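# Assemble two printed parts to match the prop drill

## Task

Join the two printed parts so the result looks like the assembled cordless drill standing on the stand (a prop, not a working tool); it must stay assembled with no robot holding it, and nothing may end up fallen or left off the table.

## Robot and tools

Robot: two UR7e-type six-joint arms, left_arm and right_arm, each with a Robotiq 140 mm two-finger gripper whose fingers can fold at a hinge. Joint order in every row and in every per-joint result list: shoulder pan, shoulder lift, elbow, wrist 1, wrist 2, wrist 3. Stated ranges in radians: elbow -3.142 to 3.142, every other joint -6.283 to 6.283. Wrist joints are weak (contact load limits about 16 N m, against 135 N m for the big joints).

Frames: the scene frame has its origin at table-top height midway between the nominal arm bases, +z up, +x out over the table, left_arm on +y. Actual bases: left_arm at (-0.039, +0.466, +0.013) m, right_arm at (+0.062, -0.446, +0.013) m, each turned only slightly about z. Each arm reports end_effector_position (m), quaternion and velocities in its own base frame; fixed cameras and the table use the scene frame. end_effector_position is the point between the pads when closed; fingertips reach about 33 mm past it at small openings, 9 mm when fully open. Fingers point along gripper +z and close along its y. Reported hand poses may be off by a few cm.

The row: every motion command is one flat row of 18 numbers covering both arms, even if only one moves: left_arm's 6 absolute joint target angles (rad), then its gripper position, force_limit, speed, then the same 9 for right_arm. The joint values are places to go, not offsets. Gripper numbers lie in [-1, 1]: position +1 fully open (140 mm), about -0.8 pads touching, -1 closes until blocked. force_limit sets squeeze (about 14 N at -1, 40 N at 0, 58 N at +1 for a slow close); speed sets closing rate (about 30 mm/s at -1 up to 250 mm/s at +1); faster closes grip harder. Both start at +1. To leave a gripper unchanged, repeat its last three numbers.

Tools:
- execute_actions(actions, cameras): actions is a list of actions; each action is a list of up to 15 rows, one per 1/30 s step; a short action repeats its last row. Each joint target may be at most 0.651 rad from the measured angle per step. Empty actions returns all camera images.
- move(target, speed, blend, stop_force, zero, blocking, cameras): target is one 18-number row or a list of up to 15 rows; joints are interpolated together to those absolute angles. speed is the top rad/s of the joint with farthest to go (0.01 to 3.14, default 0.5), one value or one per target. blend (rad) rounds corners between listed targets. stop_force (3 to 120 N, both arms) ends an arm's path when its wrist sensor feels that much push; use slow speed for touching and omit it when backing off a contact. zero (default true) rezeroes before the move. blocking=false returns after about 0.5 s while the move continues; not allowed with stop_force. The result adds a move: line: done, off_target, moving, held or fault, possibly naming arms, plus limits=held if steps were withheld.
- wait(seconds 0 to 10): lets time pass holding commands.
- stop: brakes a running move; fingers keep moving.
- zoom_image(camera, region [x0,y0,x1,y1] pixels, max 504x504): closer look at the latest image of cam_high, cam_low, cam_bench, cam_left_wrist or cam_right_wrist (each 672x504).
- zero_wrist_force(arm): tares that arm's wrist force sensor.
- read_manual(section): licence texts only.
- finished_scene(scene=1): ends the scene for good.

Result lines: Joint positions, Joint velocities ("within noise" when still), Joint targets (what joints are driven to now; resend to hold still), Joint torques (include arm weight), Tool commands, Wrist force/torque in the gripper's own axes plus a peak line, Wrist depth (7x7 grid of mm distances per wrist camera, '-' means no value), Motor temperatures. object_status: 0 moving, 1 blocked while opening, 2 blocked while closing (a grip), 3 reached target or pads met (maybe nothing held). position_measured in counts: 3 open, about 139 is 60 mm, 230 pads meeting. 'joint sent to its limit' and 'joint command not followed' (clearance check between arms) may appear.

Gripping: close with position -1 and look for object_status 2. Grip near the fingertips; deeper grips fold the fingers and may hold loosely or drop. To squeeze harder raise force_limit and nudge position to -0.98; to soften, reopen and close slowly. Pressing fingertips into a surface folds them silently.

Avoid: dropping or tossing parts, releasing moving parts, knocking anything off the table, hard hits on fixed or heavy objects, arm-to-arm contact, closing a gripper on the other gripper, pushing targets past a firm contact (the stiff arms fault stop at about 150 N force or a joint's load limit, freezing the arm 10 s), big twisting loads on the wrist, and long stretched holds that overheat motors (MOTOR HOT at 70 C, brake stop at 85 C). Motion lags commands by 0.09 to 0.22 s and fast moves can overshoot.

Each tool is called after ">>>" as name([rows], argument=value, ...), one row to a line, values as JSON.

## Session

>>> execute_actions(actions=[])

Scene clock: 0.00 s.
left_arm: end_effector_position=(+0.1558, +0.0165, +0.2086) position_measured=3 object_status=3 end_effector_quat_wxyz=(+0.655, -0.227, -0.719, -0.048) | right_arm: end_effector_position=(+0.7994, +0.4585, +0.3708) position_measured=3 object_status=3 end_effector_quat_wxyz=(-0.220, +0.556, +0.389, +0.701)
Joint positions: left_arm=[-0.516 -1.337 1.952 -0.753 -1.706 0.214] | right_arm=[0.128 -0.753 1.307 -3.81 -0.787 2.916]
Joint velocities: within noise
Joint torques (N m): no reading
Motor temperatures (°C): left_arm=[31 43 38 47 38 45] | right_arm=[35 42 29 38 38 55]
Wrist force (N): no reading
Wrist torque (N m): no reading
Wrist force, peak (N): no reading
Wrist depth (mm): cam_left_wrist=[- - 1873 175 161 168 1843 / 1505 1611 1694 207 176 173 201 / 1578 251 220 223 188 195 539 / - 140 231 226 216 212 117 / - 490 256 270 414 395 112 / 448 443 293 288 346 331 305 / 390 360 318 295 300 283 274] | cam_right_wrist=[- 2121 2263 2048 1760 - - / 2700 - - 1948 1563 1206 1176 / - 2640 3300 - - - - / 907 138 - 1948 1553 1373 123 / 110 718 2400 1932 1476 1350 111 / 522 594 658 1760 1616 1350 107 / 470 491 535 608 - - -]
Joint targets: left_arm=[-0.516 -1.337 1.952 -0.753 -1.706 0.214] | right_arm=[0.128 -0.753 1.307 -3.810 -0.787 2.916]
Tool commands: left_gripper/position=+1.0 left_gripper/force_limit=+1.0 left_gripper/speed=+1.0 right_gripper/position=+1.0 right_gripper/force_limit=+1.0 right_gripper/speed=+1.0

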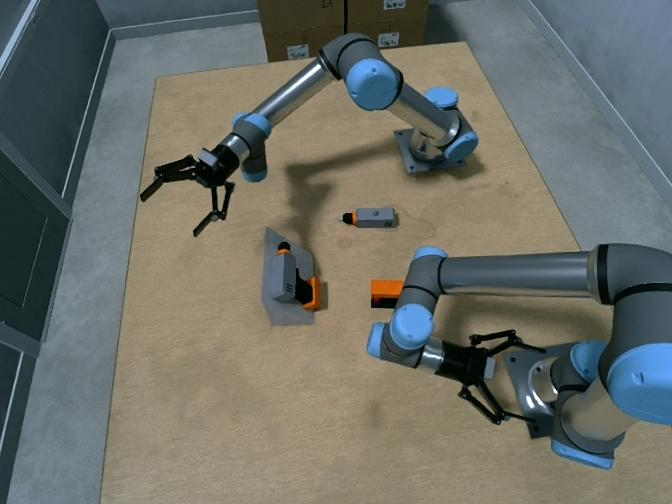

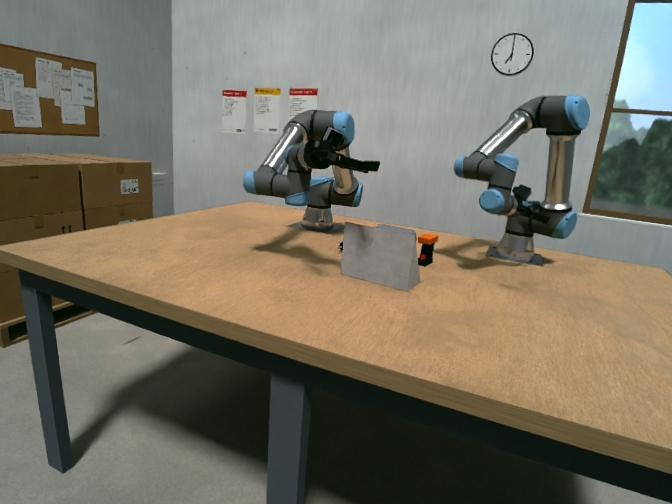

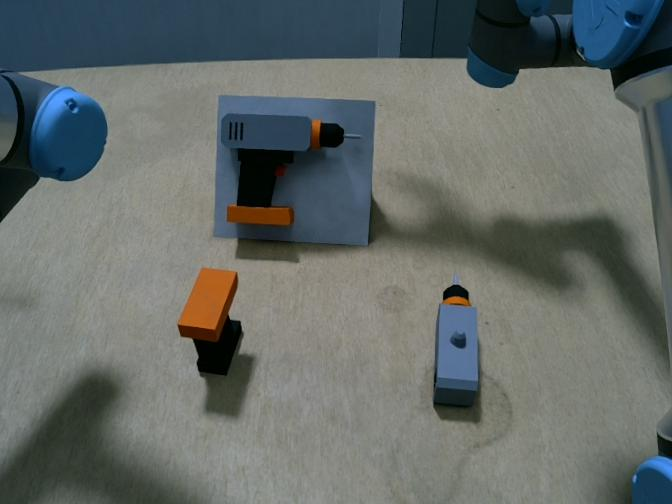

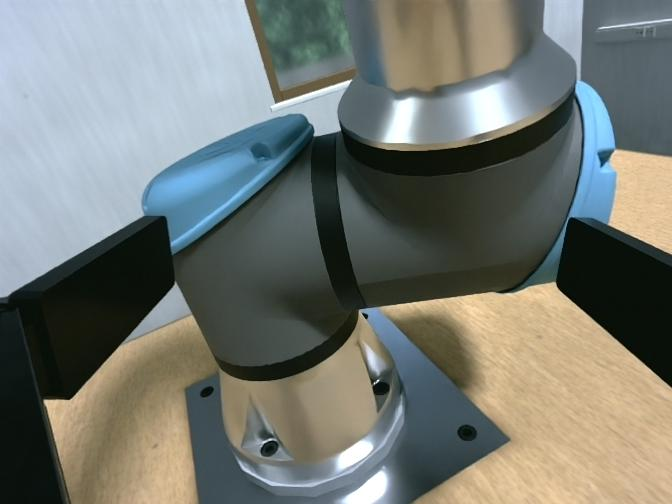

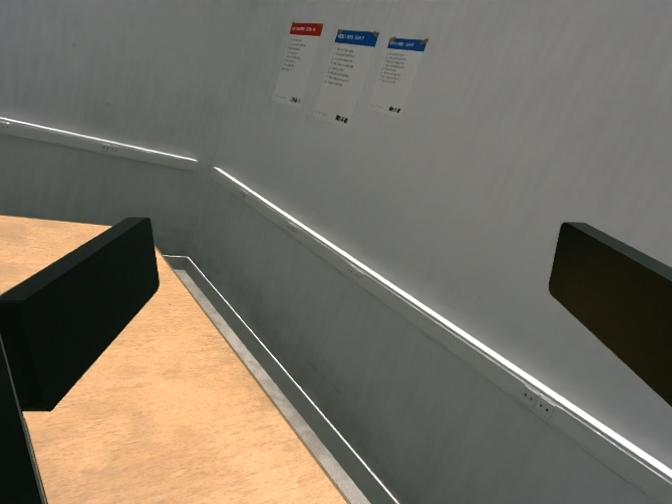

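>>> zoom_image(camera="cam_bench", region=[160, 80, 400, 260])

>>> zoom_image(camera="cam_bench", region=[140, 240, 300, 400])

>>> zoom_image(camera="cam_bench", region=[380, 260, 540, 420])

>>> zoom_image(camera="cam_high", region=[230, 180, 430, 330])

>>> zoom_image(camera="cam_low", region=[320, 200, 460, 305])

Scaled by 2.100 from the camera's 672x504 image, which has a finer 960x720 frame.

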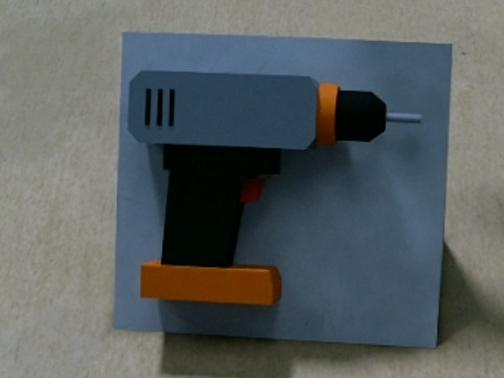

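Scaled by 3.150 from the camera's 672x504 image, which has a finer 960x720 frame.

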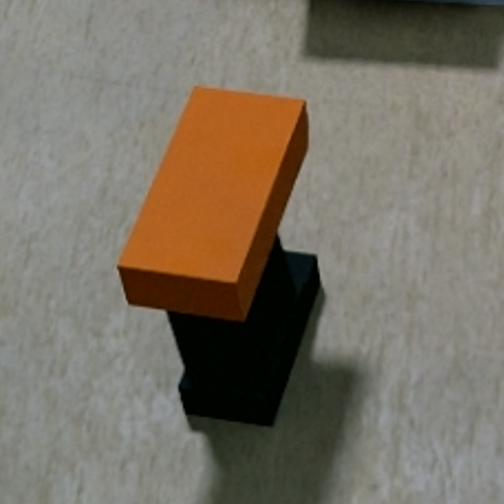

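Scaled by 3.150 from the camera's 672x504 image, which has a finer 960x720 frame.

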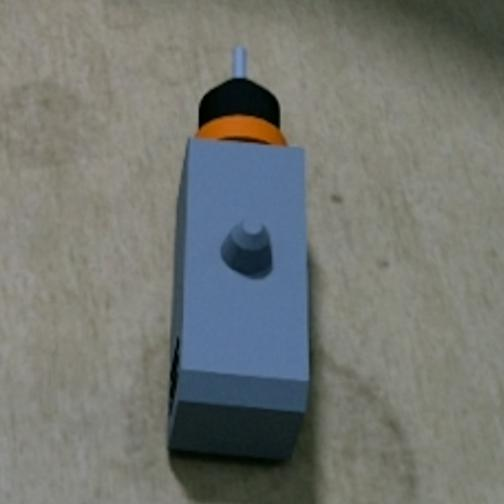

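Scaled by 2.520 from the camera's 672x504 image, which has a finer 960x720 frame.

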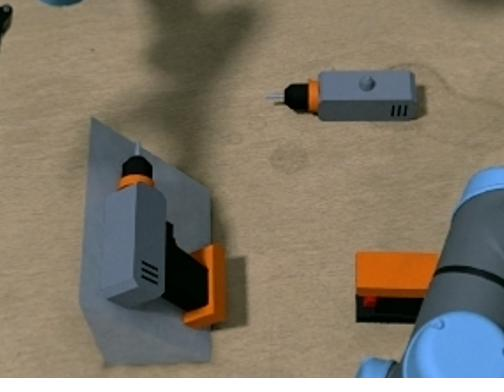

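Scaled by 3.600 from the camera's 672x504 image, which has a finer 960x720 frame.

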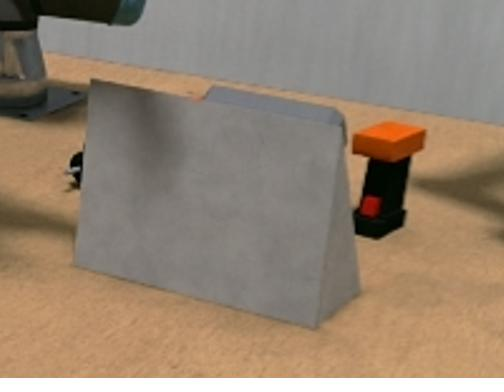

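>>> move(target=[-1.1646,-1.6541,1.4614,-1.3781,-1.5708,-1.1646,1,1,1,0.128,-0.753,1.307,-3.81,-0.787,2.916,1,1,1], cameras=["cam_high","cam_bench","cam_left_wrist"])

Scene clock: 5.43 s.
left_arm: end_effector_position=(+0.3000, -0.3600, +0.3501) position_measured=3 object_status=3 end_effector_quat_wxyz=(+0.000, +0.000, +1.000, +0.000) | right_arm: end_effector_position=(+0.7991, +0.4587, +0.3710) position_measured=3 object_status=3 end_effector_quat_wxyz=(-0.220, +0.555, +0.389, +0.701)
Joint positions: left_arm=[-1.165 -1.654 1.461 -1.378 -1.571 -1.164] | right_arm=[0.128 -0.753 1.307 -3.81 -0.787 2.916]
Joint torques (N m): left_arm=[0.59 -11.58 -11.97 -1.28 -1.78 -0.87] | right_arm=[6.77 -64.76 -27.93 -3.25 0.82 -0.76]
Motor temperatures (°C): left_arm=[31 43 38 47 38 45] | right_arm=[35 42 29 38 38 55]
Wrist force (N): left_arm=[-0.6 -1.6 0.6] | right_arm=[0.4 0.0 0.0]
Wrist torque (N m): left_arm=[-0.42 -0.08 0.04] | right_arm=[0.01 -0.09 0.01]
Wrist force, peak (N): left_arm=[0.5 -2.6 -1.3] | right_arm=[0.7 0.3 0.1]
Wrist depth (mm): cam_left_wrist=[442 444 440 439 440 439 436 / 467 462 465 462 460 462 461 / 491 483 486 489 485 483 487 / 508 141 521 516 505 508 117 / - 545 554 551 555 558 107 / 595 588 565 551 574 582 592 / 628 633 525 494 624 624 621] | cam_right_wrist=[1997 - 2611 2014 1901 - - / 2329 2640 - 1828 - - 1126 / - - 2583 - - - 1159 / 910 138 2611 1842 1595 - 123 / 110 714 2141 2014 1406 - 112 / 522 594 658 1964 1773 1225 111 / 467 491 534 1650 - - -]
Joint targets: left_arm=[-1.165 -1.654 1.461 -1.378 -1.571 -1.165] | right_arm=[0.128 -0.753 1.307 -3.810 -0.787 2.916]
move: done
Images, in order (width x height): cam_high 672x504, cam_bench 672x504, cam_left_wrist 672x504.

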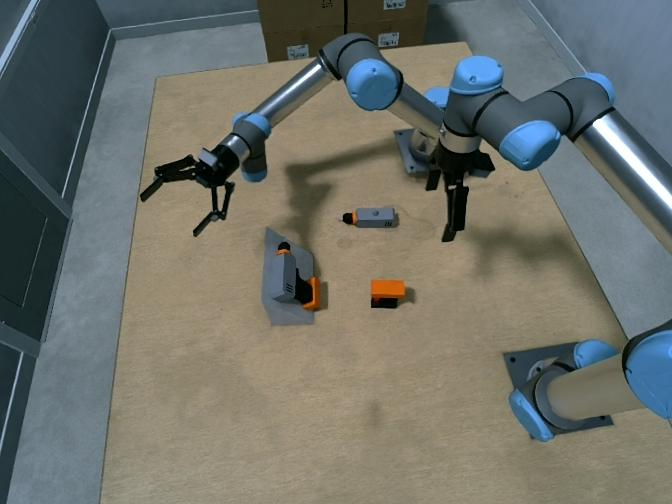

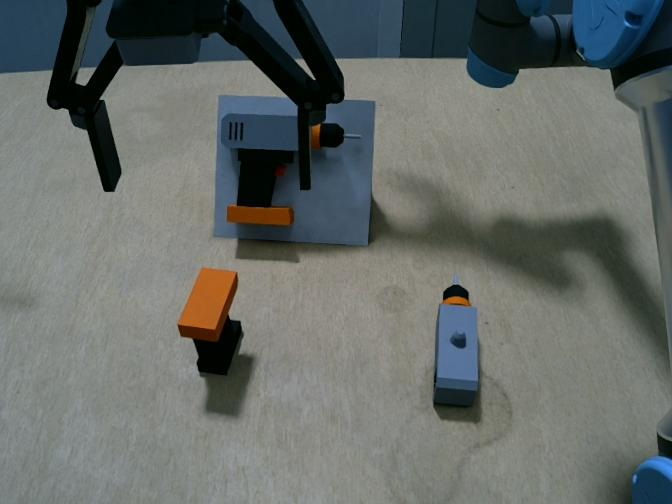

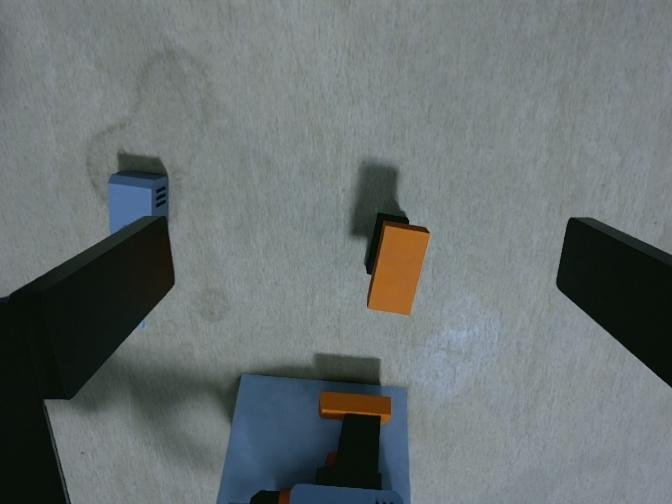

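>>> move(target=[-1.0091,-1.7230,1.6501,-1.4979,-1.5708,-1.0091,1,1,1,0.128,-0.753,1.307,-3.81,-0.787,2.916,1,1,1], cameras=["cam_bench","cam_left_wrist"])

>>> zoom_image(camera="cam_left_wrist", region=[240, 180, 440, 330])

Scene clock: 37.87 s.
left_arm: end_effector_position=(+0.3399, -0.2900, +0.3001) position_measured=3 object_status=3 end_effector_quat_wxyz=(+0.000, +0.000, +1.000, +0.000) | right_arm: end_effector_position=(+0.7991, +0.4587, +0.3710) position_measured=3 object_status=3 end_effector_quat_wxyz=(-0.220, +0.555, +0.389, +0.701)
Joint positions: left_arm=[-1.009 -1.723 1.65 -1.498 -1.571 -1.009] | right_arm=[0.128 -0.753 1.307 -3.81 -0.787 2.916]
Joint torques (N m): left_arm=[7.07 -9.78 -23.79 -1.78 -1.98 1.26] | right_arm=[7.09 -68.27 -26.69 -2.75 0.46 -0.73]
Motor temperatures (°C): left_arm=[31 43 38 47 38 45] | right_arm=[35 42 29 38 38 55]
Wrist force (N): left_arm=[-0.3 -1.5 0.6] | right_arm=[0.2 0.1 0.0]
Wrist torque (N m): left_arm=[-0.40 -0.14 -0.05] | right_arm=[0.02 -0.05 0.01]
Wrist force, peak (N): left_arm=[1.2 -3.3 -0.8] | right_arm=[0.7 0.0 0.0]
Wrist depth (mm): cam_left_wrist=[398 396 397 396 394 394 392 / 418 420 418 418 413 414 416 / - 443 441 436 438 438 435 / - 141 466 455 462 460 117 / - 487 494 500 494 502 107 / 537 520 519 508 521 525 525 / 569 548 445 466 563 563 556] | cam_right_wrist=[- - - 2221 - - - / 2307 - - 2180 1605 - - / 2611 2700 - - - - - / 914 142 - 1800 - 152 129 / 110 718 2329 - 1440 - 112 / 525 594 660 - - 1212 - / 471 489 534 1685 - 1170 1116]
Joint targets: left_arm=[-1.009 -1.723 1.650 -1.498 -1.571 -1.009] | right_arm=[0.128 -0.753 1.307 -3.810 -0.787 2.916]
move: done
Images, in order (width x height): cam_bench 672x504, cam_left_wrist 672x504.

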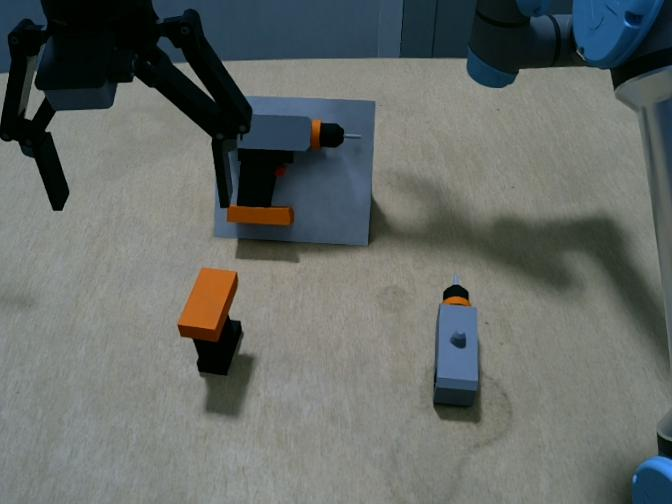

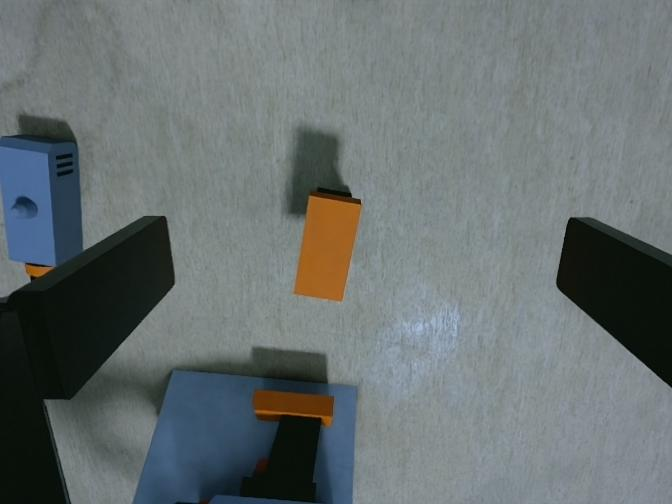

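Scaled by 2.520 from the camera's 672x504 image, which has a finer 960x720 frame.

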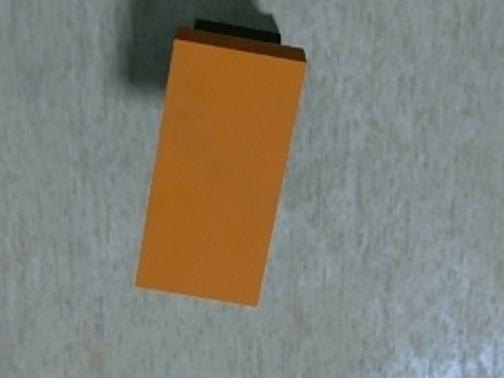

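>>> move(target=[-1.3052,-1.1814,1.1420,-1.5314,-1.5708,-1.3052,1,1,1,-0.9,-0.753,1.307,-3.81,-0.787,2.916,1,1,1], cameras=["cam_bench","cam_left_wrist"])

>>> zoom_image(camera="cam_left_wrist", region=[240, 160, 440, 360])

Scene clock: 41.97 s.
left_arm: end_effector_position=(+0.3000, -0.5951, +0.2601) position_measured=3 object_status=3 end_effector_quat_wxyz=(+0.000, +0.000, +1.000, +0.000) | right_arm: end_effector_position=(+0.8057, -0.4472, +0.3710) position_measured=3 object_status=3 end_effector_quat_wxyz=(+0.153, +0.675, +0.066, +0.719)
Joint positions: left_arm=[-1.305 -1.181 1.142 -1.532 -1.571 -1.305] | right_arm=[-0.9 -0.753 1.307 -3.81 -0.787 2.916]
Joint torques (N m): left_arm=[5.39 -46.57 -14.01 -2.22 -1.64 0.23] | right_arm=[-7.89 -67.61 -26.05 -2.28 0.29 -0.74]
Motor temperatures (°C): left_arm=[31 43 38 47 38 45] | right_arm=[35 42 29 38 38 55]
Wrist force (N): left_arm=[-0.1 -1.4 0.4] | right_arm=[0.5 0.0 0.0]
Wrist torque (N m): left_arm=[-0.36 -0.18 0.03] | right_arm=[0.00 -0.10 0.00]
Wrist force, peak (N): left_arm=[0.5 -3.3 1.1] | right_arm=[1.5 -4.3 2.8]
Wrist depth (mm): cam_left_wrist=[356 361 360 360 359 358 360 / 251 379 376 378 377 376 377 / 401 401 397 398 401 398 398 / 413 141 423 411 425 416 117 / - 445 453 449 450 447 107 / 489 483 481 483 481 480 486 / 516 514 512 513 488 458 436] | cam_right_wrist=[1110 1131 1148 1194 978 - - / 1142 1200 1244 1251 - - 1366 / 1206 1218 1271 1327 - - 1313 / 1225 143 1358 1389 - - 123 / 110 132 1398 1476 1467 1543 112 / 1423 1523 1513 - 1574 - - / 474 1467 1584 1709 1697 - -]
Joint targets: left_arm=[-1.305 -1.181 1.142 -1.531 -1.571 -1.305] | right_arm=[-0.900 -0.753 1.307 -3.810 -0.787 2.916]
move: done
Images, in order (width x height): cam_bench 672x504, cam_left_wrist 672x504.

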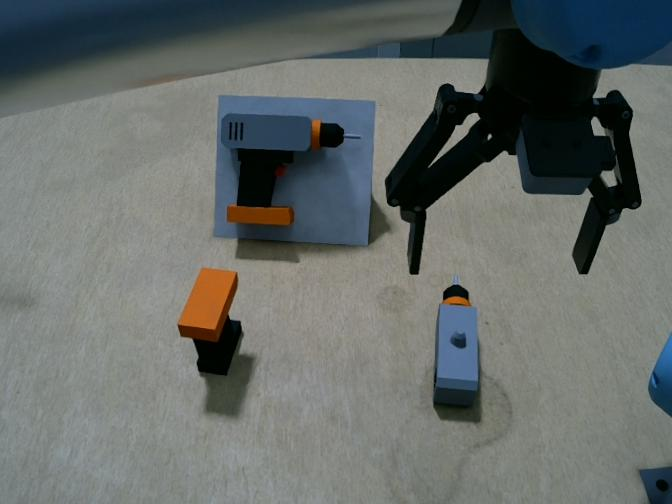

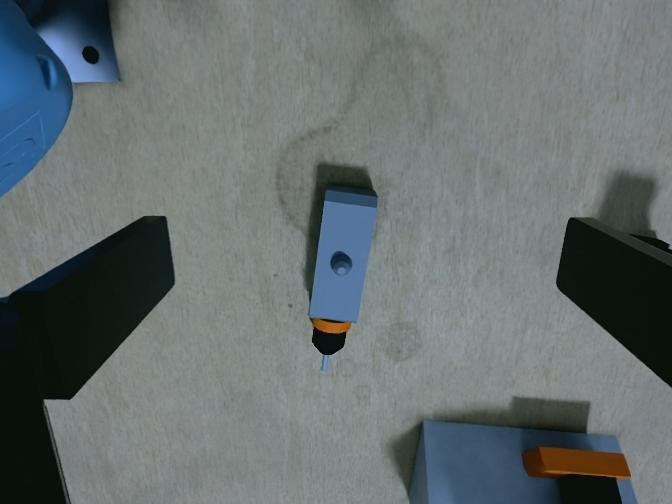

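Scaled by 2.520 from the camera's 672x504 image, which has a finer 960x720 frame.

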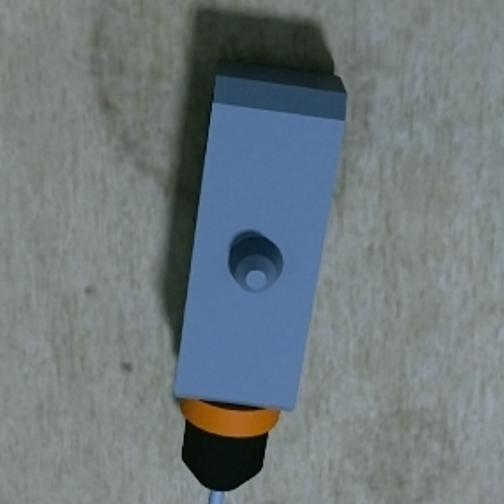

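>>> move(target=[-0.9067,-1.5462,1.7417,-1.7663,-1.5708,-0.7347,1,1,1,-0.9,-0.753,1.307,-3.81,-0.787,2.916,1,1,1], cameras=["cam_bench","cam_left_wrist"])

Scene clock: 45.23 s.
left_arm: end_effector_position=(+0.4100, -0.3077, +0.2001) position_measured=3 object_status=3 end_effector_quat_wxyz=(+0.000, +0.086, +0.996, +0.000) | right_arm: end_effector_position=(+0.8056, -0.4473, +0.3710) position_measured=3 object_status=3 end_effector_quat_wxyz=(+0.153, +0.675, +0.066, +0.719)
Joint positions: left_arm=[-0.907 -1.546 1.742 -1.766 -1.571 -0.735] | right_arm=[-0.9 -0.753 1.307 -3.81 -0.787 2.916]
Joint torques (N m): left_arm=[6.68 -28.29 -20.98 -0.76 -1.68 1.34] | right_arm=[-8.53 -64.53 -23.71 -1.78 -0.79 -0.43]
Motor temperatures (°C): left_arm=[31 43 38 47 38 45] | right_arm=[35 42 29 38 38 55]
Wrist force (N): left_arm=[-0.6 -1.9 0.8] | right_arm=[0.4 0.0 -0.1]
Wrist torque (N m): left_arm=[-0.47 -0.10 -0.04] | right_arm=[0.00 -0.09 0.00]
Wrist force, peak (N): left_arm=[2.1 -4.1 -0.2] | right_arm=[0.7 0.4 0.1]
Wrist depth (mm): cam_left_wrist=[312 309 308 308 306 305 305 / 325 325 325 320 323 322 320 / 345 345 342 242 342 338 339 / 357 140 361 256 360 354 117 / - 382 389 383 384 380 111 / 418 416 400 401 403 404 408 / 444 438 372 340 440 432 432] | cam_right_wrist=[1100 1131 1170 1194 1251 - 1335 / 1137 1188 1212 1244 1277 1350 1423 / 1206 1238 1277 1320 1414 - 1449 / 1212 143 1350 1485 1523 - 130 / 110 1373 1414 1449 1513 1449 112 / 1458 1440 1504 - - 1747 - / 474 1504 1553 1916 1948 - -]
Joint targets: left_arm=[-0.907 -1.546 1.742 -1.766 -1.571 -0.735] | right_arm=[-0.900 -0.753 1.307 -3.810 -0.787 2.916]
move: done
Images, in order (width x height): cam_bench 672x504, cam_left_wrist 672x504.

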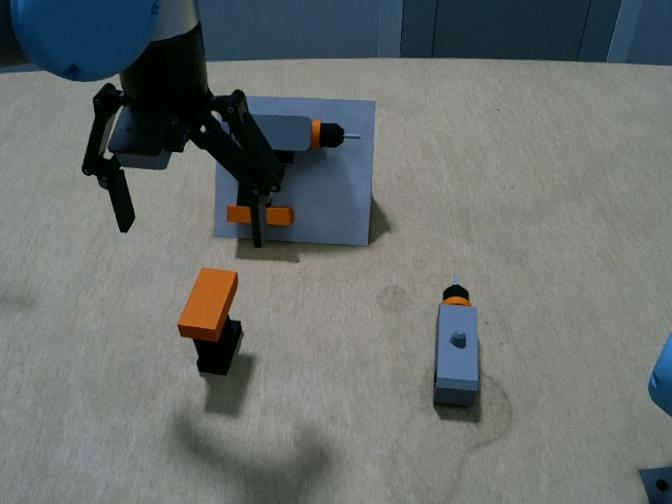

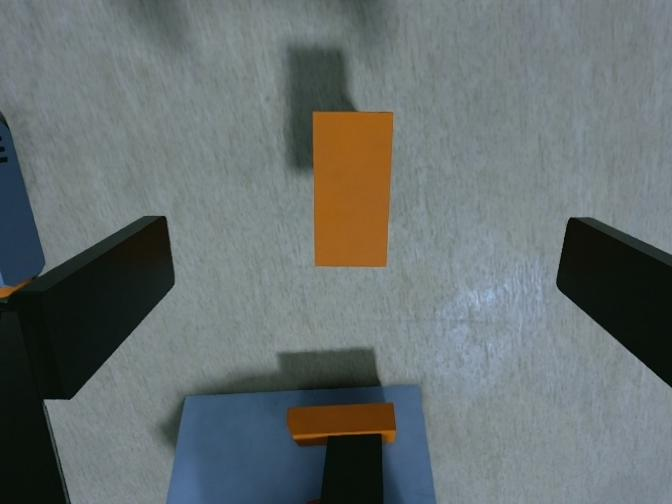

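>>> move(target=[-0.9067,-1.4710,1.9227,-2.0225,-1.5708,-0.7347,1,1,1,-0.9,-0.753,1.307,-3.81,-0.787,2.916,1,1,1], speed=0.25)

>>> move(target=[-0.9067,-1.4710,1.9227,-2.0225,-1.5708,-0.7347,-1,0,-1,-0.9,-0.753,1.307,-3.81,-0.787,2.916,1,1,1], cameras=["cam_bench","cam_left_wrist"])

Scene clock: 47.03 s.
left_arm: end_effector_position=(+0.4100, -0.3075, +0.1030) position_measured=3 object_status=3 end_effector_quat_wxyz=(+0.000, +0.086, +0.996, +0.000) | right_arm: end_effector_position=(+0.8056, -0.4473, +0.3710) position_measured=3 object_status=3 end_effector_quat_wxyz=(+0.153, +0.675, +0.066, +0.719)
Joint positions: left_arm=[-0.907 -1.471 1.923 -2.022 -1.571 -0.735] | right_arm=[-0.9 -0.753 1.307 -3.81 -0.787 2.916]
Joint torques (N m): left_arm=[8.59 -39.82 -33.76 -1.6 -1.83 1.05] | right_arm=[-9.71 -64.3 -22.33 -1.86 -1.43 -0.52]
Motor temperatures (°C): left_arm=[31 43 38 47 38 45] | right_arm=[35 42 29 38 38 55]
Wrist force (N): left_arm=[-0.3 -1.4 0.6] | right_arm=[0.4 0.3 0.2]
Wrist torque (N m): left_arm=[-0.39 -0.15 -0.04] | right_arm=[0.05 -0.09 0.00]
Wrist force, peak (N): left_arm=[-0.2 -1.5 2.2] | right_arm=[0.5 0.5 0.3]
Wrist depth (mm): cam_left_wrist=[223 223 222 221 221 220 219 / 236 235 234 230 230 231 231 / 248 247 247 143 244 244 243 / 257 141 262 152 255 256 117 / - 275 278 161 274 276 111 / 302 298 296 294 295 292 295 / 317 316 311 312 311 314 313] | cam_right_wrist=[1105 1142 1170 1200 1212 - - / 1137 1170 1231 1244 - - 1406 / 1200 1238 1271 1350 1271 - 1595 / 1231 142 1358 1251 1485 - 122 / 110 1306 1389 1431 1616 1722 112 / 1440 1494 1513 - 1814 - 1760 / 466 1467 1584 1786 1650 - -]
Joint targets: left_arm=[-0.907 -1.471 1.923 -2.022 -1.571 -0.735] | right_arm=[-0.900 -0.753 1.307 -3.810 -0.787 2.916]
move: done

Scene clock: 50.87 s.
left_arm: end_effector_position=(+0.4100, -0.3076, +0.1031) position_measured=166 object_status=0 end_effector_quat_wxyz=(+0.000, +0.086, +0.996, +0.000) | right_arm: end_effector_position=(+0.8056, -0.4473, +0.3710) position_measured=3 object_status=3 end_effector_quat_wxyz=(+0.153, +0.675, +0.066, +0.719)
Joint positions: left_arm=[-0.907 -1.471 1.923 -2.023 -1.571 -0.735] | right_arm=[-0.9 -0.753 1.307 -3.81 -0.787 2.916]
Joint torques (N m): left_arm=[4.94 -37.19 -35.35 -4.86 -1.81 1.21] | right_arm=[-8.41 -62.61 -19.5 -1.34 -1.37 -0.15]
Motor temperatures (°C): left_arm=[31 43 38 47 38 45] | right_arm=[35 42 29 38 38 55]
Wrist force (N): left_arm=[0.0 -2.9 -2.2] | right_arm=[0.5 0.3 0.0]
Wrist torque (N m): left_arm=[-0.40 -0.13 -0.04] | right_arm=[0.06 -0.11 0.00]
Wrist force, peak (N): left_arm=[0.0 -2.9 -2.2] | right_arm=[0.6 0.3 0.2]
Wrist depth (mm): cam_left_wrist=[224 223 223 221 220 220 219 / 236 236 233 231 230 231 232 / 248 247 246 143 245 244 244 / 263 261 256 151 149 255 258 / - 83 89 161 159 78 83 / - - - 296 295 - - / - - - 312 - - -] | cam_right_wrist=[1110 1131 1153 1200 1244 - 1327 / 1153 1176 1231 1251 1284 1523 1449 / 1200 1244 1342 1306 1342 - 1467 / 1225 143 1366 1335 - - 129 / 110 1381 1414 1476 1485 1563 112 / 1423 1494 1504 1842 1662 1685 1747 / 471 1485 1553 1673 1760 1800 -]
Joint targets: left_arm=[-0.907 -1.471 1.923 -2.022 -1.571 -0.735] | right_arm=[-0.900 -0.753 1.307 -3.810 -0.787 2.916]
move: done
Images, in order (width x height): cam_bench 672x504, cam_left_wrist 672x504.

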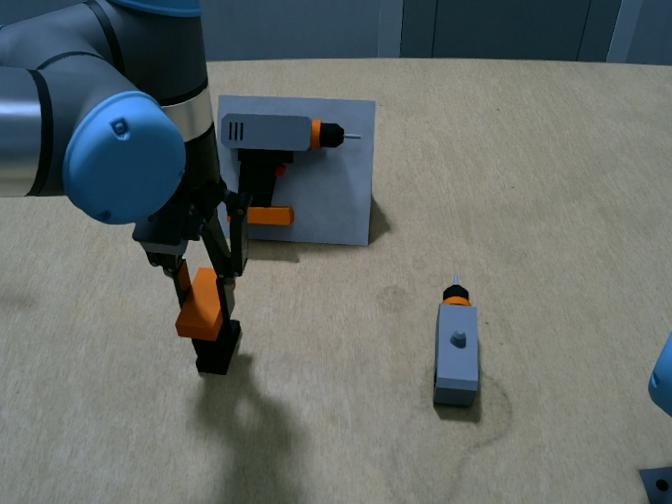

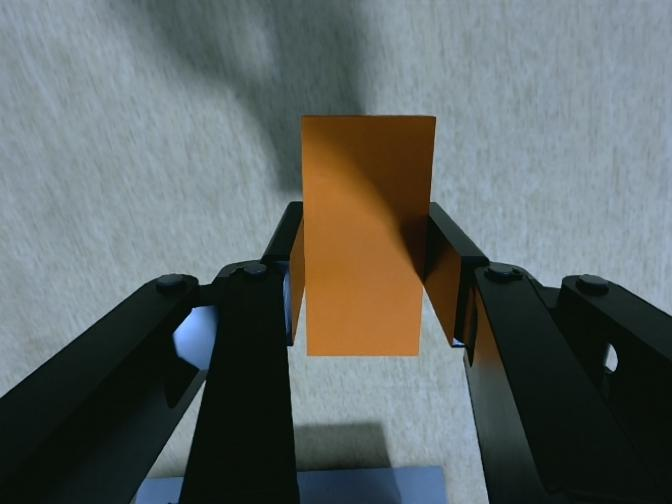

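>>> wait(seconds=0.7)

>>> move(target=[-0.9067,-1.5462,1.7417,-1.7663,-1.5708,-0.7347,-1,0,-1,-0.9,-0.753,1.307,-3.81,-0.787,2.916,1,1,1], speed=0.25, cameras=["cam_bench","cam_left_wrist","cam_low"])

>>> zoom_image(camera="cam_bench", region=[140, 180, 300, 340])

Scene clock: 51.77 s.
left_arm: end_effector_position=(+0.4100, -0.3076, +0.1031) position_measured=166 object_status=2 end_effector_quat_wxyz=(+0.000, +0.086, +0.996, +0.000) | right_arm: end_effector_position=(+0.8056, -0.4473, +0.3710) position_measured=3 object_status=3 end_effector_quat_wxyz=(+0.153, +0.675, +0.066, +0.719)
Joint positions: left_arm=[-0.907 -1.471 1.923 -2.023 -1.571 -0.735] | right_arm=[-0.9 -0.753 1.307 -3.81 -0.787 2.916]
Joint torques (N m): left_arm=[5.27 -35.41 -33.62 -4.02 -1.58 1.15] | right_arm=[-8.81 -62.23 -19.56 -1.41 -1.46 -0.38]
Motor temperatures (°C): left_arm=[31 43 38 47 38 45] | right_arm=[35 42 29 38 38 55]
Wrist force (N): left_arm=[0.0 -2.6 -2.1] | right_arm=[0.2 0.2 0.2]
Wrist torque (N m): left_arm=[-0.35 -0.11 -0.04] | right_arm=[0.04 -0.06 0.00]
Wrist force, peak (N): left_arm=[0.0 -2.8 -2.3] | right_arm=[0.6 0.5 0.1]
Wrist depth (mm): cam_left_wrist=[224 223 223 221 221 221 220 / 235 235 233 230 230 232 231 / 249 247 246 143 244 245 243 / 264 259 255 151 150 255 259 / - 83 89 161 159 78 83 / - - - 296 296 - - / - - - 313 - - -] | cam_right_wrist=[1105 1142 1153 1212 1271 - - / 1148 1182 1238 1244 - - - / 1218 1238 1271 1306 - - 1423 / 1238 142 1350 1431 - 152 129 / 110 1373 1440 1553 1605 1553 112 / 1449 1476 1494 1662 1504 1605 - / 470 1485 1563 1709 1773 1916 -]
Joint targets: left_arm=[-0.907 -1.471 1.923 -2.022 -1.571 -0.735] | right_arm=[-0.900 -0.753 1.307 -3.810 -0.787 2.916]
Tool commands: left_gripper/position=-1.0 left_gripper/force_limit=+0.0 left_gripper/speed=-1.0 right_gripper/position=+1.0 right_gripper/force_limit=+1.0 right_gripper/speed=+1.0
wait: 0.70 s; at rest from the start

Scene clock: 53.23 s.
left_arm: end_effector_position=(+0.4100, -0.3076, +0.2002) position_measured=166 object_status=2 end_effector_quat_wxyz=(+0.000, +0.086, +0.996, +0.000) | right_arm: end_effector_position=(+0.8056, -0.4473, +0.3710) position_measured=3 object_status=3 end_effector_quat_wxyz=(+0.153, +0.675, +0.066, +0.719)
Joint positions: left_arm=[-0.907 -1.546 1.742 -1.766 -1.571 -0.735] | right_arm=[-0.9 -0.753 1.307 -3.81 -0.787 2.916]
Joint torques (N m): left_arm=[4.25 -15.97 -13.06 -4.62 -1.51 1.05] | right_arm=[-8.98 -61.59 -19.16 -1.07 -1.31 -0.09]
Motor temperatures (°C): left_arm=[31 43 38 47 38 45] | right_arm=[35 42 29 38 38 55]
Wrist force (N): left_arm=[-0.6 -1.8 2.0] | right_arm=[0.5 0.1 0.0]
Wrist torque (N m): left_arm=[-0.46 -0.11 -0.04] | right_arm=[0.01 -0.10 -0.01]
Wrist force, peak (N): left_arm=[-0.4 -1.5 3.4] | right_arm=[0.6 0.4 0.2]
Wrist depth (mm): cam_left_wrist=[313 310 307 308 307 306 305 / 327 327 325 318 321 322 322 / 343 343 343 143 340 340 339 / 360 360 355 152 150 355 359 / - 83 89 161 158 78 83 / - - - 397 - - - / - - - 340 - - -] | cam_right_wrist=[1110 1148 1170 1200 1200 1298 - / 1153 1194 1206 1251 1271 1389 - / 1188 1170 1271 1306 1449 1543 1244 / 1238 142 1366 1366 1476 152 123 / 110 1373 1431 1476 1494 1504 111 / 1440 1476 1504 1734 1760 1773 - / 471 1504 1553 1650 1773 - -]
Joint targets: left_arm=[-0.907 -1.546 1.742 -1.766 -1.571 -0.735] | right_arm=[-0.900 -0.753 1.307 -3.810 -0.787 2.916]
move: done
Images, in order (width x height): cam_low 672x504, cam_bench 672x504, cam_left_wrist 672x504.

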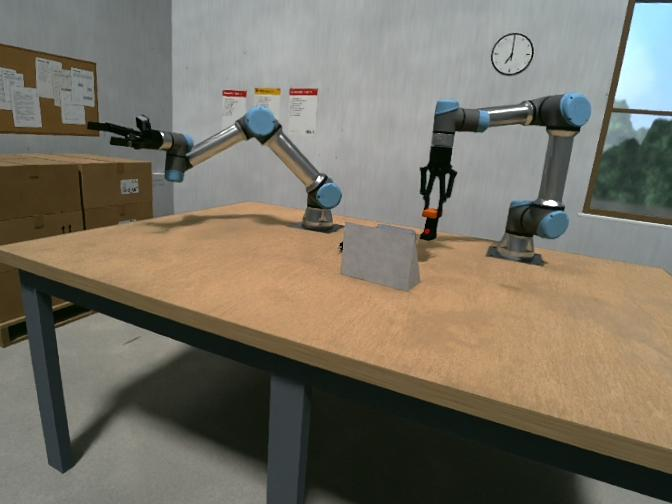

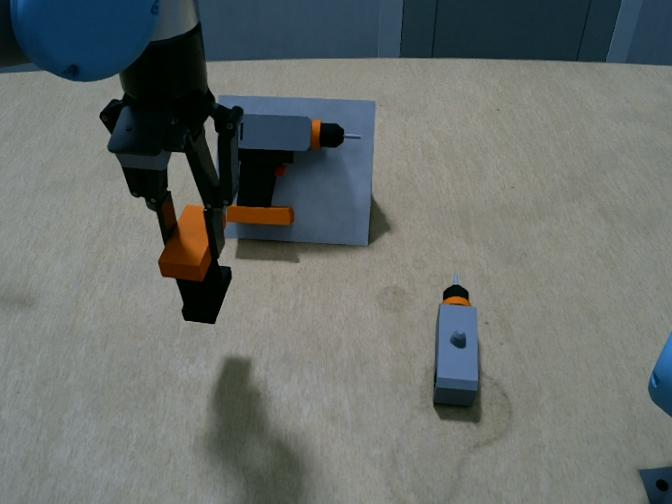

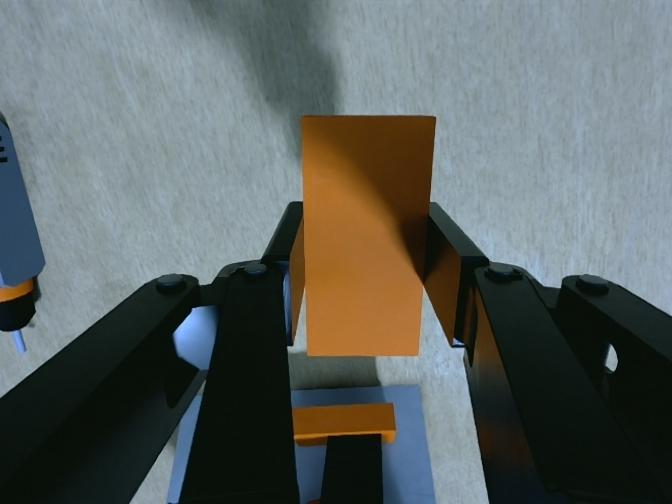

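Scaled by 3.150 from the camera's 672x504 image, which has a finer 960x720 frame.

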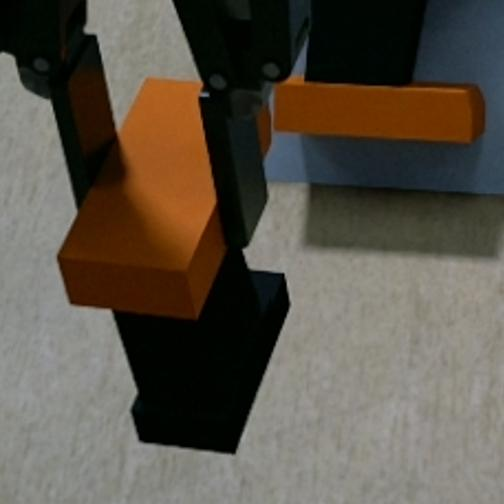

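>>> move([
  [-1.1853,-1.0546,0.9804,-1.4966,-1.5708,-1.0573,-1,0,-1,-0.9,-0.753,1.307,-3.81,-0.787,2.916,1,1,1],
  [-1.1853,-1.0541,1.1330,-1.6497,-1.5708,-1.0573,-1,0,-1,-0.9,-0.753,1.307,-3.81,-0.787,2.916,1,1,1],
], cameras=["cam_bench","cam_left_wrist","cam_high"])

>>> zoom_image(camera="cam_bench", region=[370, 200, 550, 420])

>>> zoom_image(camera="cam_high", region=[320, 130, 460, 260])

Scene clock: 57.27 s.
left_arm: end_effector_position=(+0.3870, -0.5991, +0.1900) position_measured=166 object_status=2 end_effector_quat_wxyz=(+0.000, +0.064, +0.998, +0.000) | right_arm: end_effector_position=(+0.8056, -0.4473, +0.3710) position_measured=3 object_status=3 end_effector_quat_wxyz=(+0.153, +0.675, +0.066, +0.719)
Joint positions: left_arm=[-1.185 -1.054 1.133 -1.649 -1.571 -1.057] | right_arm=[-0.9 -0.753 1.307 -3.81 -0.787 2.916]
Joint torques (N m): left_arm=[1.97 -51.37 -25.78 -3.53 -1.41 -0.57] | right_arm=[-7.91 -59.88 -20.21 -0.83 -1.33 -0.13]
Motor temperatures (°C): left_arm=[31 43 38 47 38 45] | right_arm=[35 42 29 38 38 55]
Wrist force (N): left_arm=[-0.1 -1.3 1.5] | right_arm=[0.3 0.3 0.0]
Wrist torque (N m): left_arm=[-0.34 -0.20 0.07] | right_arm=[0.06 -0.07 0.00]
Wrist force, peak (N): left_arm=[-0.3 -1.1 4.7] | right_arm=[0.5 0.4 0.3]
Wrist depth (mm): cam_left_wrist=[298 298 298 297 296 296 296 / 316 315 313 308 308 311 314 / 333 332 331 143 330 329 330 / 353 350 341 151 149 342 351 / - 83 89 160 159 78 83 / - - - 397 - - - / - - - 424 - - -] | cam_right_wrist=[1100 1131 1153 1194 1110 - 1271 / 1142 1200 1225 1238 - - - / 1200 1238 1284 1298 1406 1513 1563 / 1225 142 1366 1449 - 153 122 / 110 1389 1423 1373 1467 1504 111 / - 1440 1513 1662 - - - / 460 1476 1574 1616 1901 2084 -]
Joint targets: left_arm=[-1.185 -1.054 1.133 -1.650 -1.571 -1.057] | right_arm=[-0.900 -0.753 1.307 -3.810 -0.787 2.916]
move: done
Images, in order (width x height): cam_high 672x504, cam_bench 672x504, cam_left_wrist 672x504.

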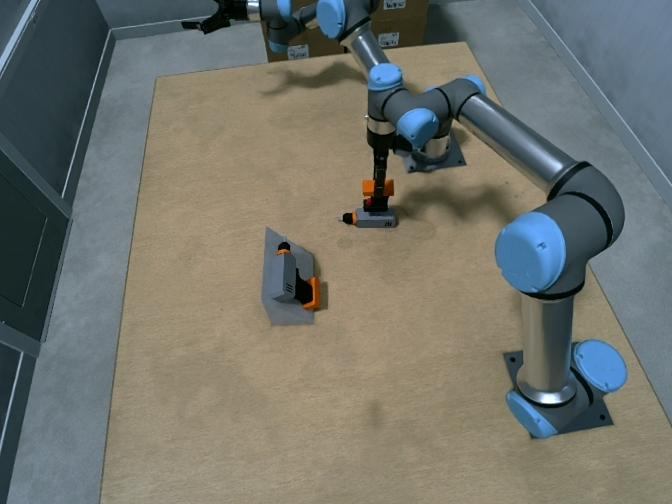

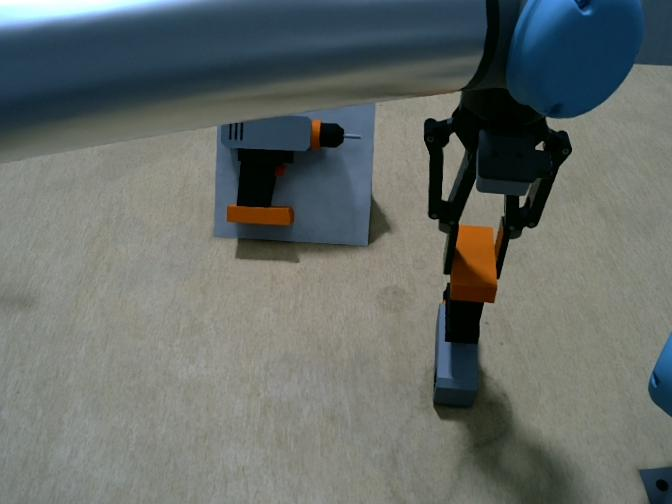

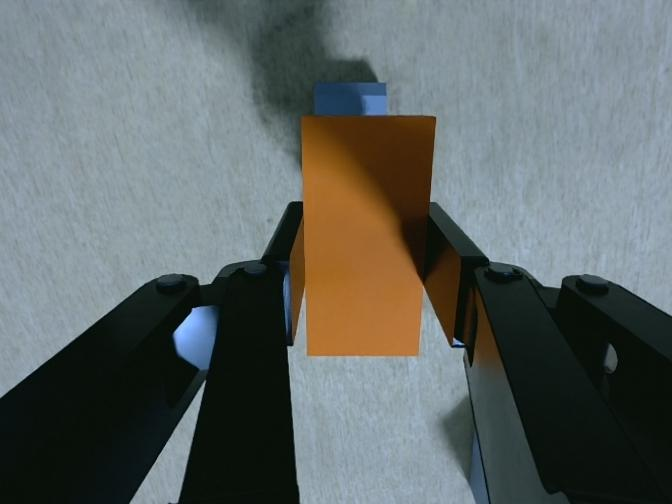

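Scaled by 2.291 from the camera's 672x504 image, which has a finer 960x720 frame.

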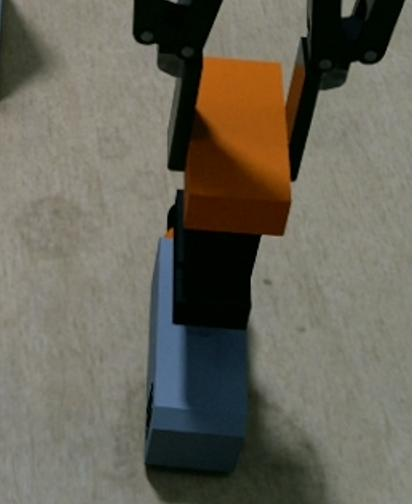

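Scaled by 3.600 from the camera's 672x504 image, which has a finer 960x720 frame.

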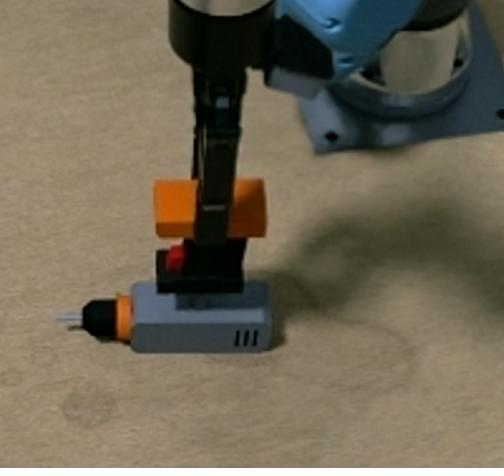

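>>> move(target=[-1.1853,-1.0411,1.2157,-1.7454,-1.5708,-1.0573,-1,0,-1,-0.9,-0.753,1.307,-3.81,-0.787,2.916,1,1,1], speed=0.05, stop_force=8, cameras=["cam_bench","cam_high","cam_left_wrist"])

>>> zoom_image(camera="cam_bench", region=[370, 200, 550, 420])

>>> zoom_image(camera="cam_high", region=[320, 130, 460, 260])

Scene clock: 60.97 s.
left_arm: end_effector_position=(+0.3870, -0.5992, +0.1517) position_measured=166 object_status=2 end_effector_quat_wxyz=(+0.000, +0.064, +0.998, +0.000) | right_arm: end_effector_position=(+0.8056, -0.4473, +0.3710) position_measured=3 object_status=3 end_effector_quat_wxyz=(+0.153, +0.675, +0.066, +0.719)
Joint positions: left_arm=[-1.185 -1.042 1.212 -1.741 -1.571 -1.057] | right_arm=[-0.9 -0.753 1.307 -3.81 -0.787 2.916]
Joint torques (N m): left_arm=[-7.66 -61.6 -39.17 -5.56 -0.58 -0.69] | right_arm=[-8.95 -57.69 -18.97 -0.3 -1.49 0.19]
Motor temperatures (°C): left_arm=[31 43 38 47 38 45] | right_arm=[35 42 29 38 38 55]
Wrist force (N): left_arm=[-0.1 -1.9 1.2] | right_arm=[0.4 0.2 0.2]
Wrist torque (N m): left_arm=[-0.35 -0.14 0.07] | right_arm=[0.04 -0.08 0.00]
Wrist force, peak (N): left_arm=[3.4 0.1 -24.5] | right_arm=[0.6 0.4 0.3]
Wrist depth (mm): cam_left_wrist=[266 264 266 264 263 263 262 / 279 279 277 274 274 276 276 / 295 294 294 142 292 290 291 / 312 310 303 149 150 305 308 / - 83 89 161 159 78 88 / - - - 350 351 - - / - - - 376 - - -] | cam_right_wrist=[1100 1142 1165 1188 1306 1277 1298 / 1165 1206 1212 1257 1320 - - / 1200 1218 1298 1320 - 1414 1327 / 1238 142 1342 1440 - 1467 123 / 110 1389 1414 1467 1605 1504 112 / 1431 1467 1494 1584 1760 - - / 472 1485 1584 1709 1916 - -]
Joint targets: left_arm=[-1.185 -1.042 1.212 -1.741 -1.571 -1.057] | right_arm=[-0.900 -0.753 1.307 -3.810 -0.787 2.916]
move: contact (left_arm)
Images, in order (width x height): cam_high 672x504, cam_bench 672x504, cam_left_wrist 672x504.

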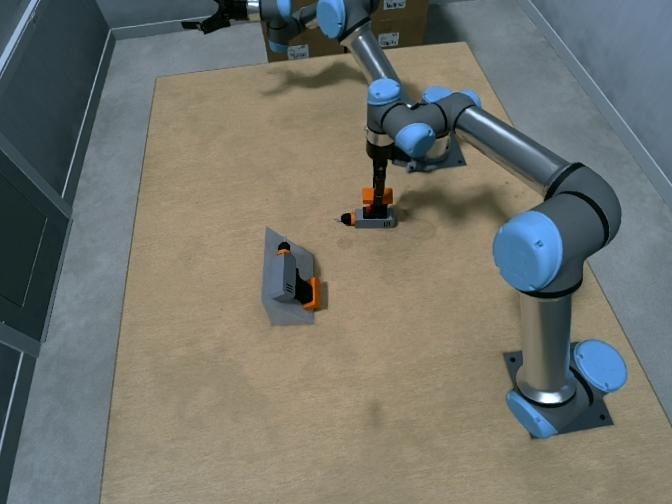

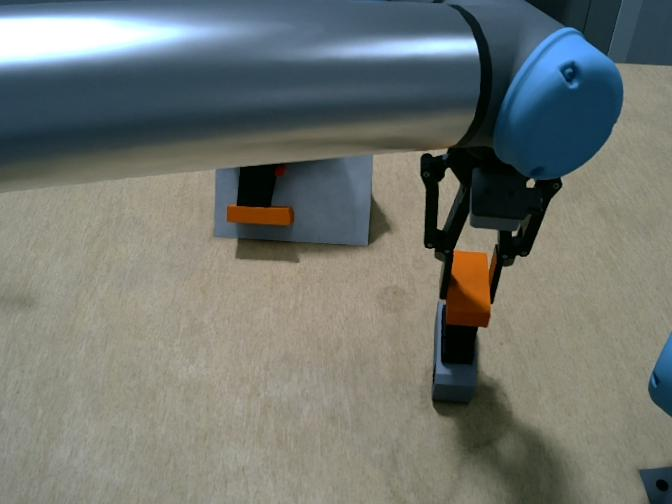

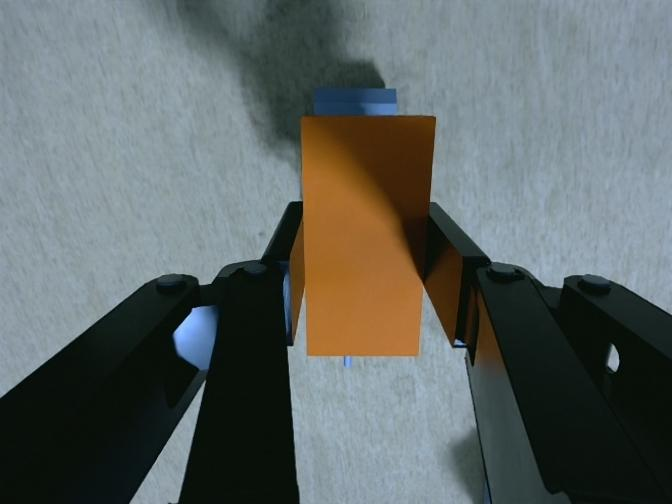

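Scaled by 2.291 from the camera's 672x504 image, which has a finer 960x720 frame.

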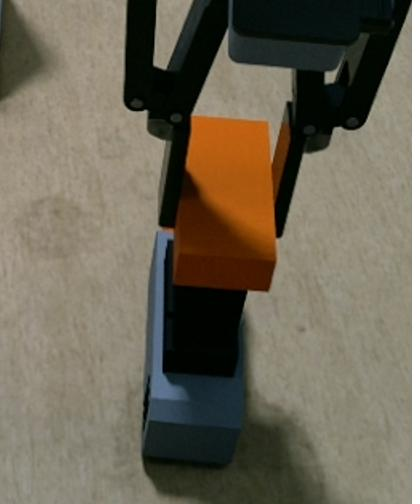

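Scaled by 3.600 from the camera's 672x504 image, which has a finer 960x720 frame.

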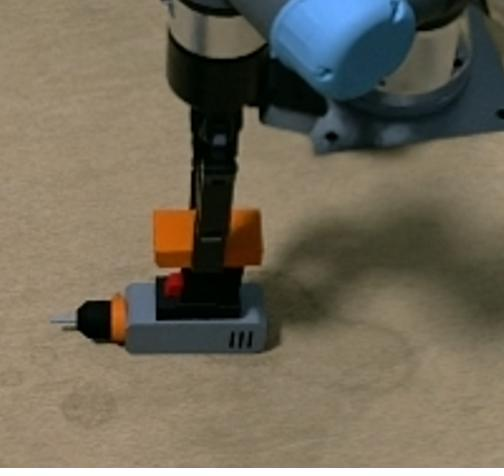

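>>> move(target=[-1.1853,-1.0393,1.2233,-1.7548,-1.5708,-1.0573,-1,0,-1,-0.9,-0.753,1.307,-3.81,-0.787,2.916,1,1,1], speed=0.02, stop_force=25)

Scene clock: 62.30 s.
left_arm: end_effector_position=(+0.3871, -0.5994, +0.1510) position_measured=166 object_status=2 end_effector_quat_wxyz=(+0.000, +0.064, +0.998, +0.000) | right_arm: end_effector_position=(+0.8056, -0.4473, +0.3710) position_measured=3 object_status=3 end_effector_quat_wxyz=(+0.153, +0.675, +0.066, +0.719)
Joint positions: left_arm=[-1.185 -1.042 1.214 -1.744 -1.571 -1.057] | right_arm=[-0.9 -0.753 1.307 -3.81 -0.787 2.916]
Joint torques (N m): left_arm=[-6.63 -44.6 -33.21 0.12 -0.16 -0.51] | right_arm=[-9 -57.09 -19.36 -0.3 -1.41 0.04]
Motor temperatures (°C): left_arm=[31 43 38 47 38 45] | right_arm=[35 42 29 38 38 55]
Wrist force (N): left_arm=[3.0 -1.7 -17.6] | right_arm=[0.4 0.3 0.2]
Wrist torque (N m): left_arm=[-0.62 0.00 0.06] | right_arm=[0.06 -0.09 0.00]
Wrist force, peak (N): left_arm=[5.6 0.5 -34.0] | right_arm=[0.5 0.3 0.5]
Wrist depth (mm): cam_left_wrist=[266 265 264 264 263 263 262 / 279 279 280 269 274 275 276 / 295 295 293 143 289 290 291 / 313 308 304 149 149 305 308 / - 84 89 159 159 78 88 / - - - 350 348 - - / - - - 376 - - -] | cam_right_wrist=[1137 1131 1165 1188 1225 - - / 1131 1182 1218 1244 - - - / 1225 1231 1291 1320 - - 1786 / 1231 142 1358 1366 - 152 122 / 111 1398 1423 1476 1513 1605 111 / 1423 1467 1523 1563 - 1734 - / 473 1494 1523 1662 1722 1814 -]
Joint targets: left_arm=[-1.185 -1.042 1.214 -1.744 -1.571 -1.057] | right_arm=[-0.900 -0.753 1.307 -3.810 -0.787 2.916]
move: contact (left_arm); left_arm: the wrist 1 is farthest, 0.011 rad from its target


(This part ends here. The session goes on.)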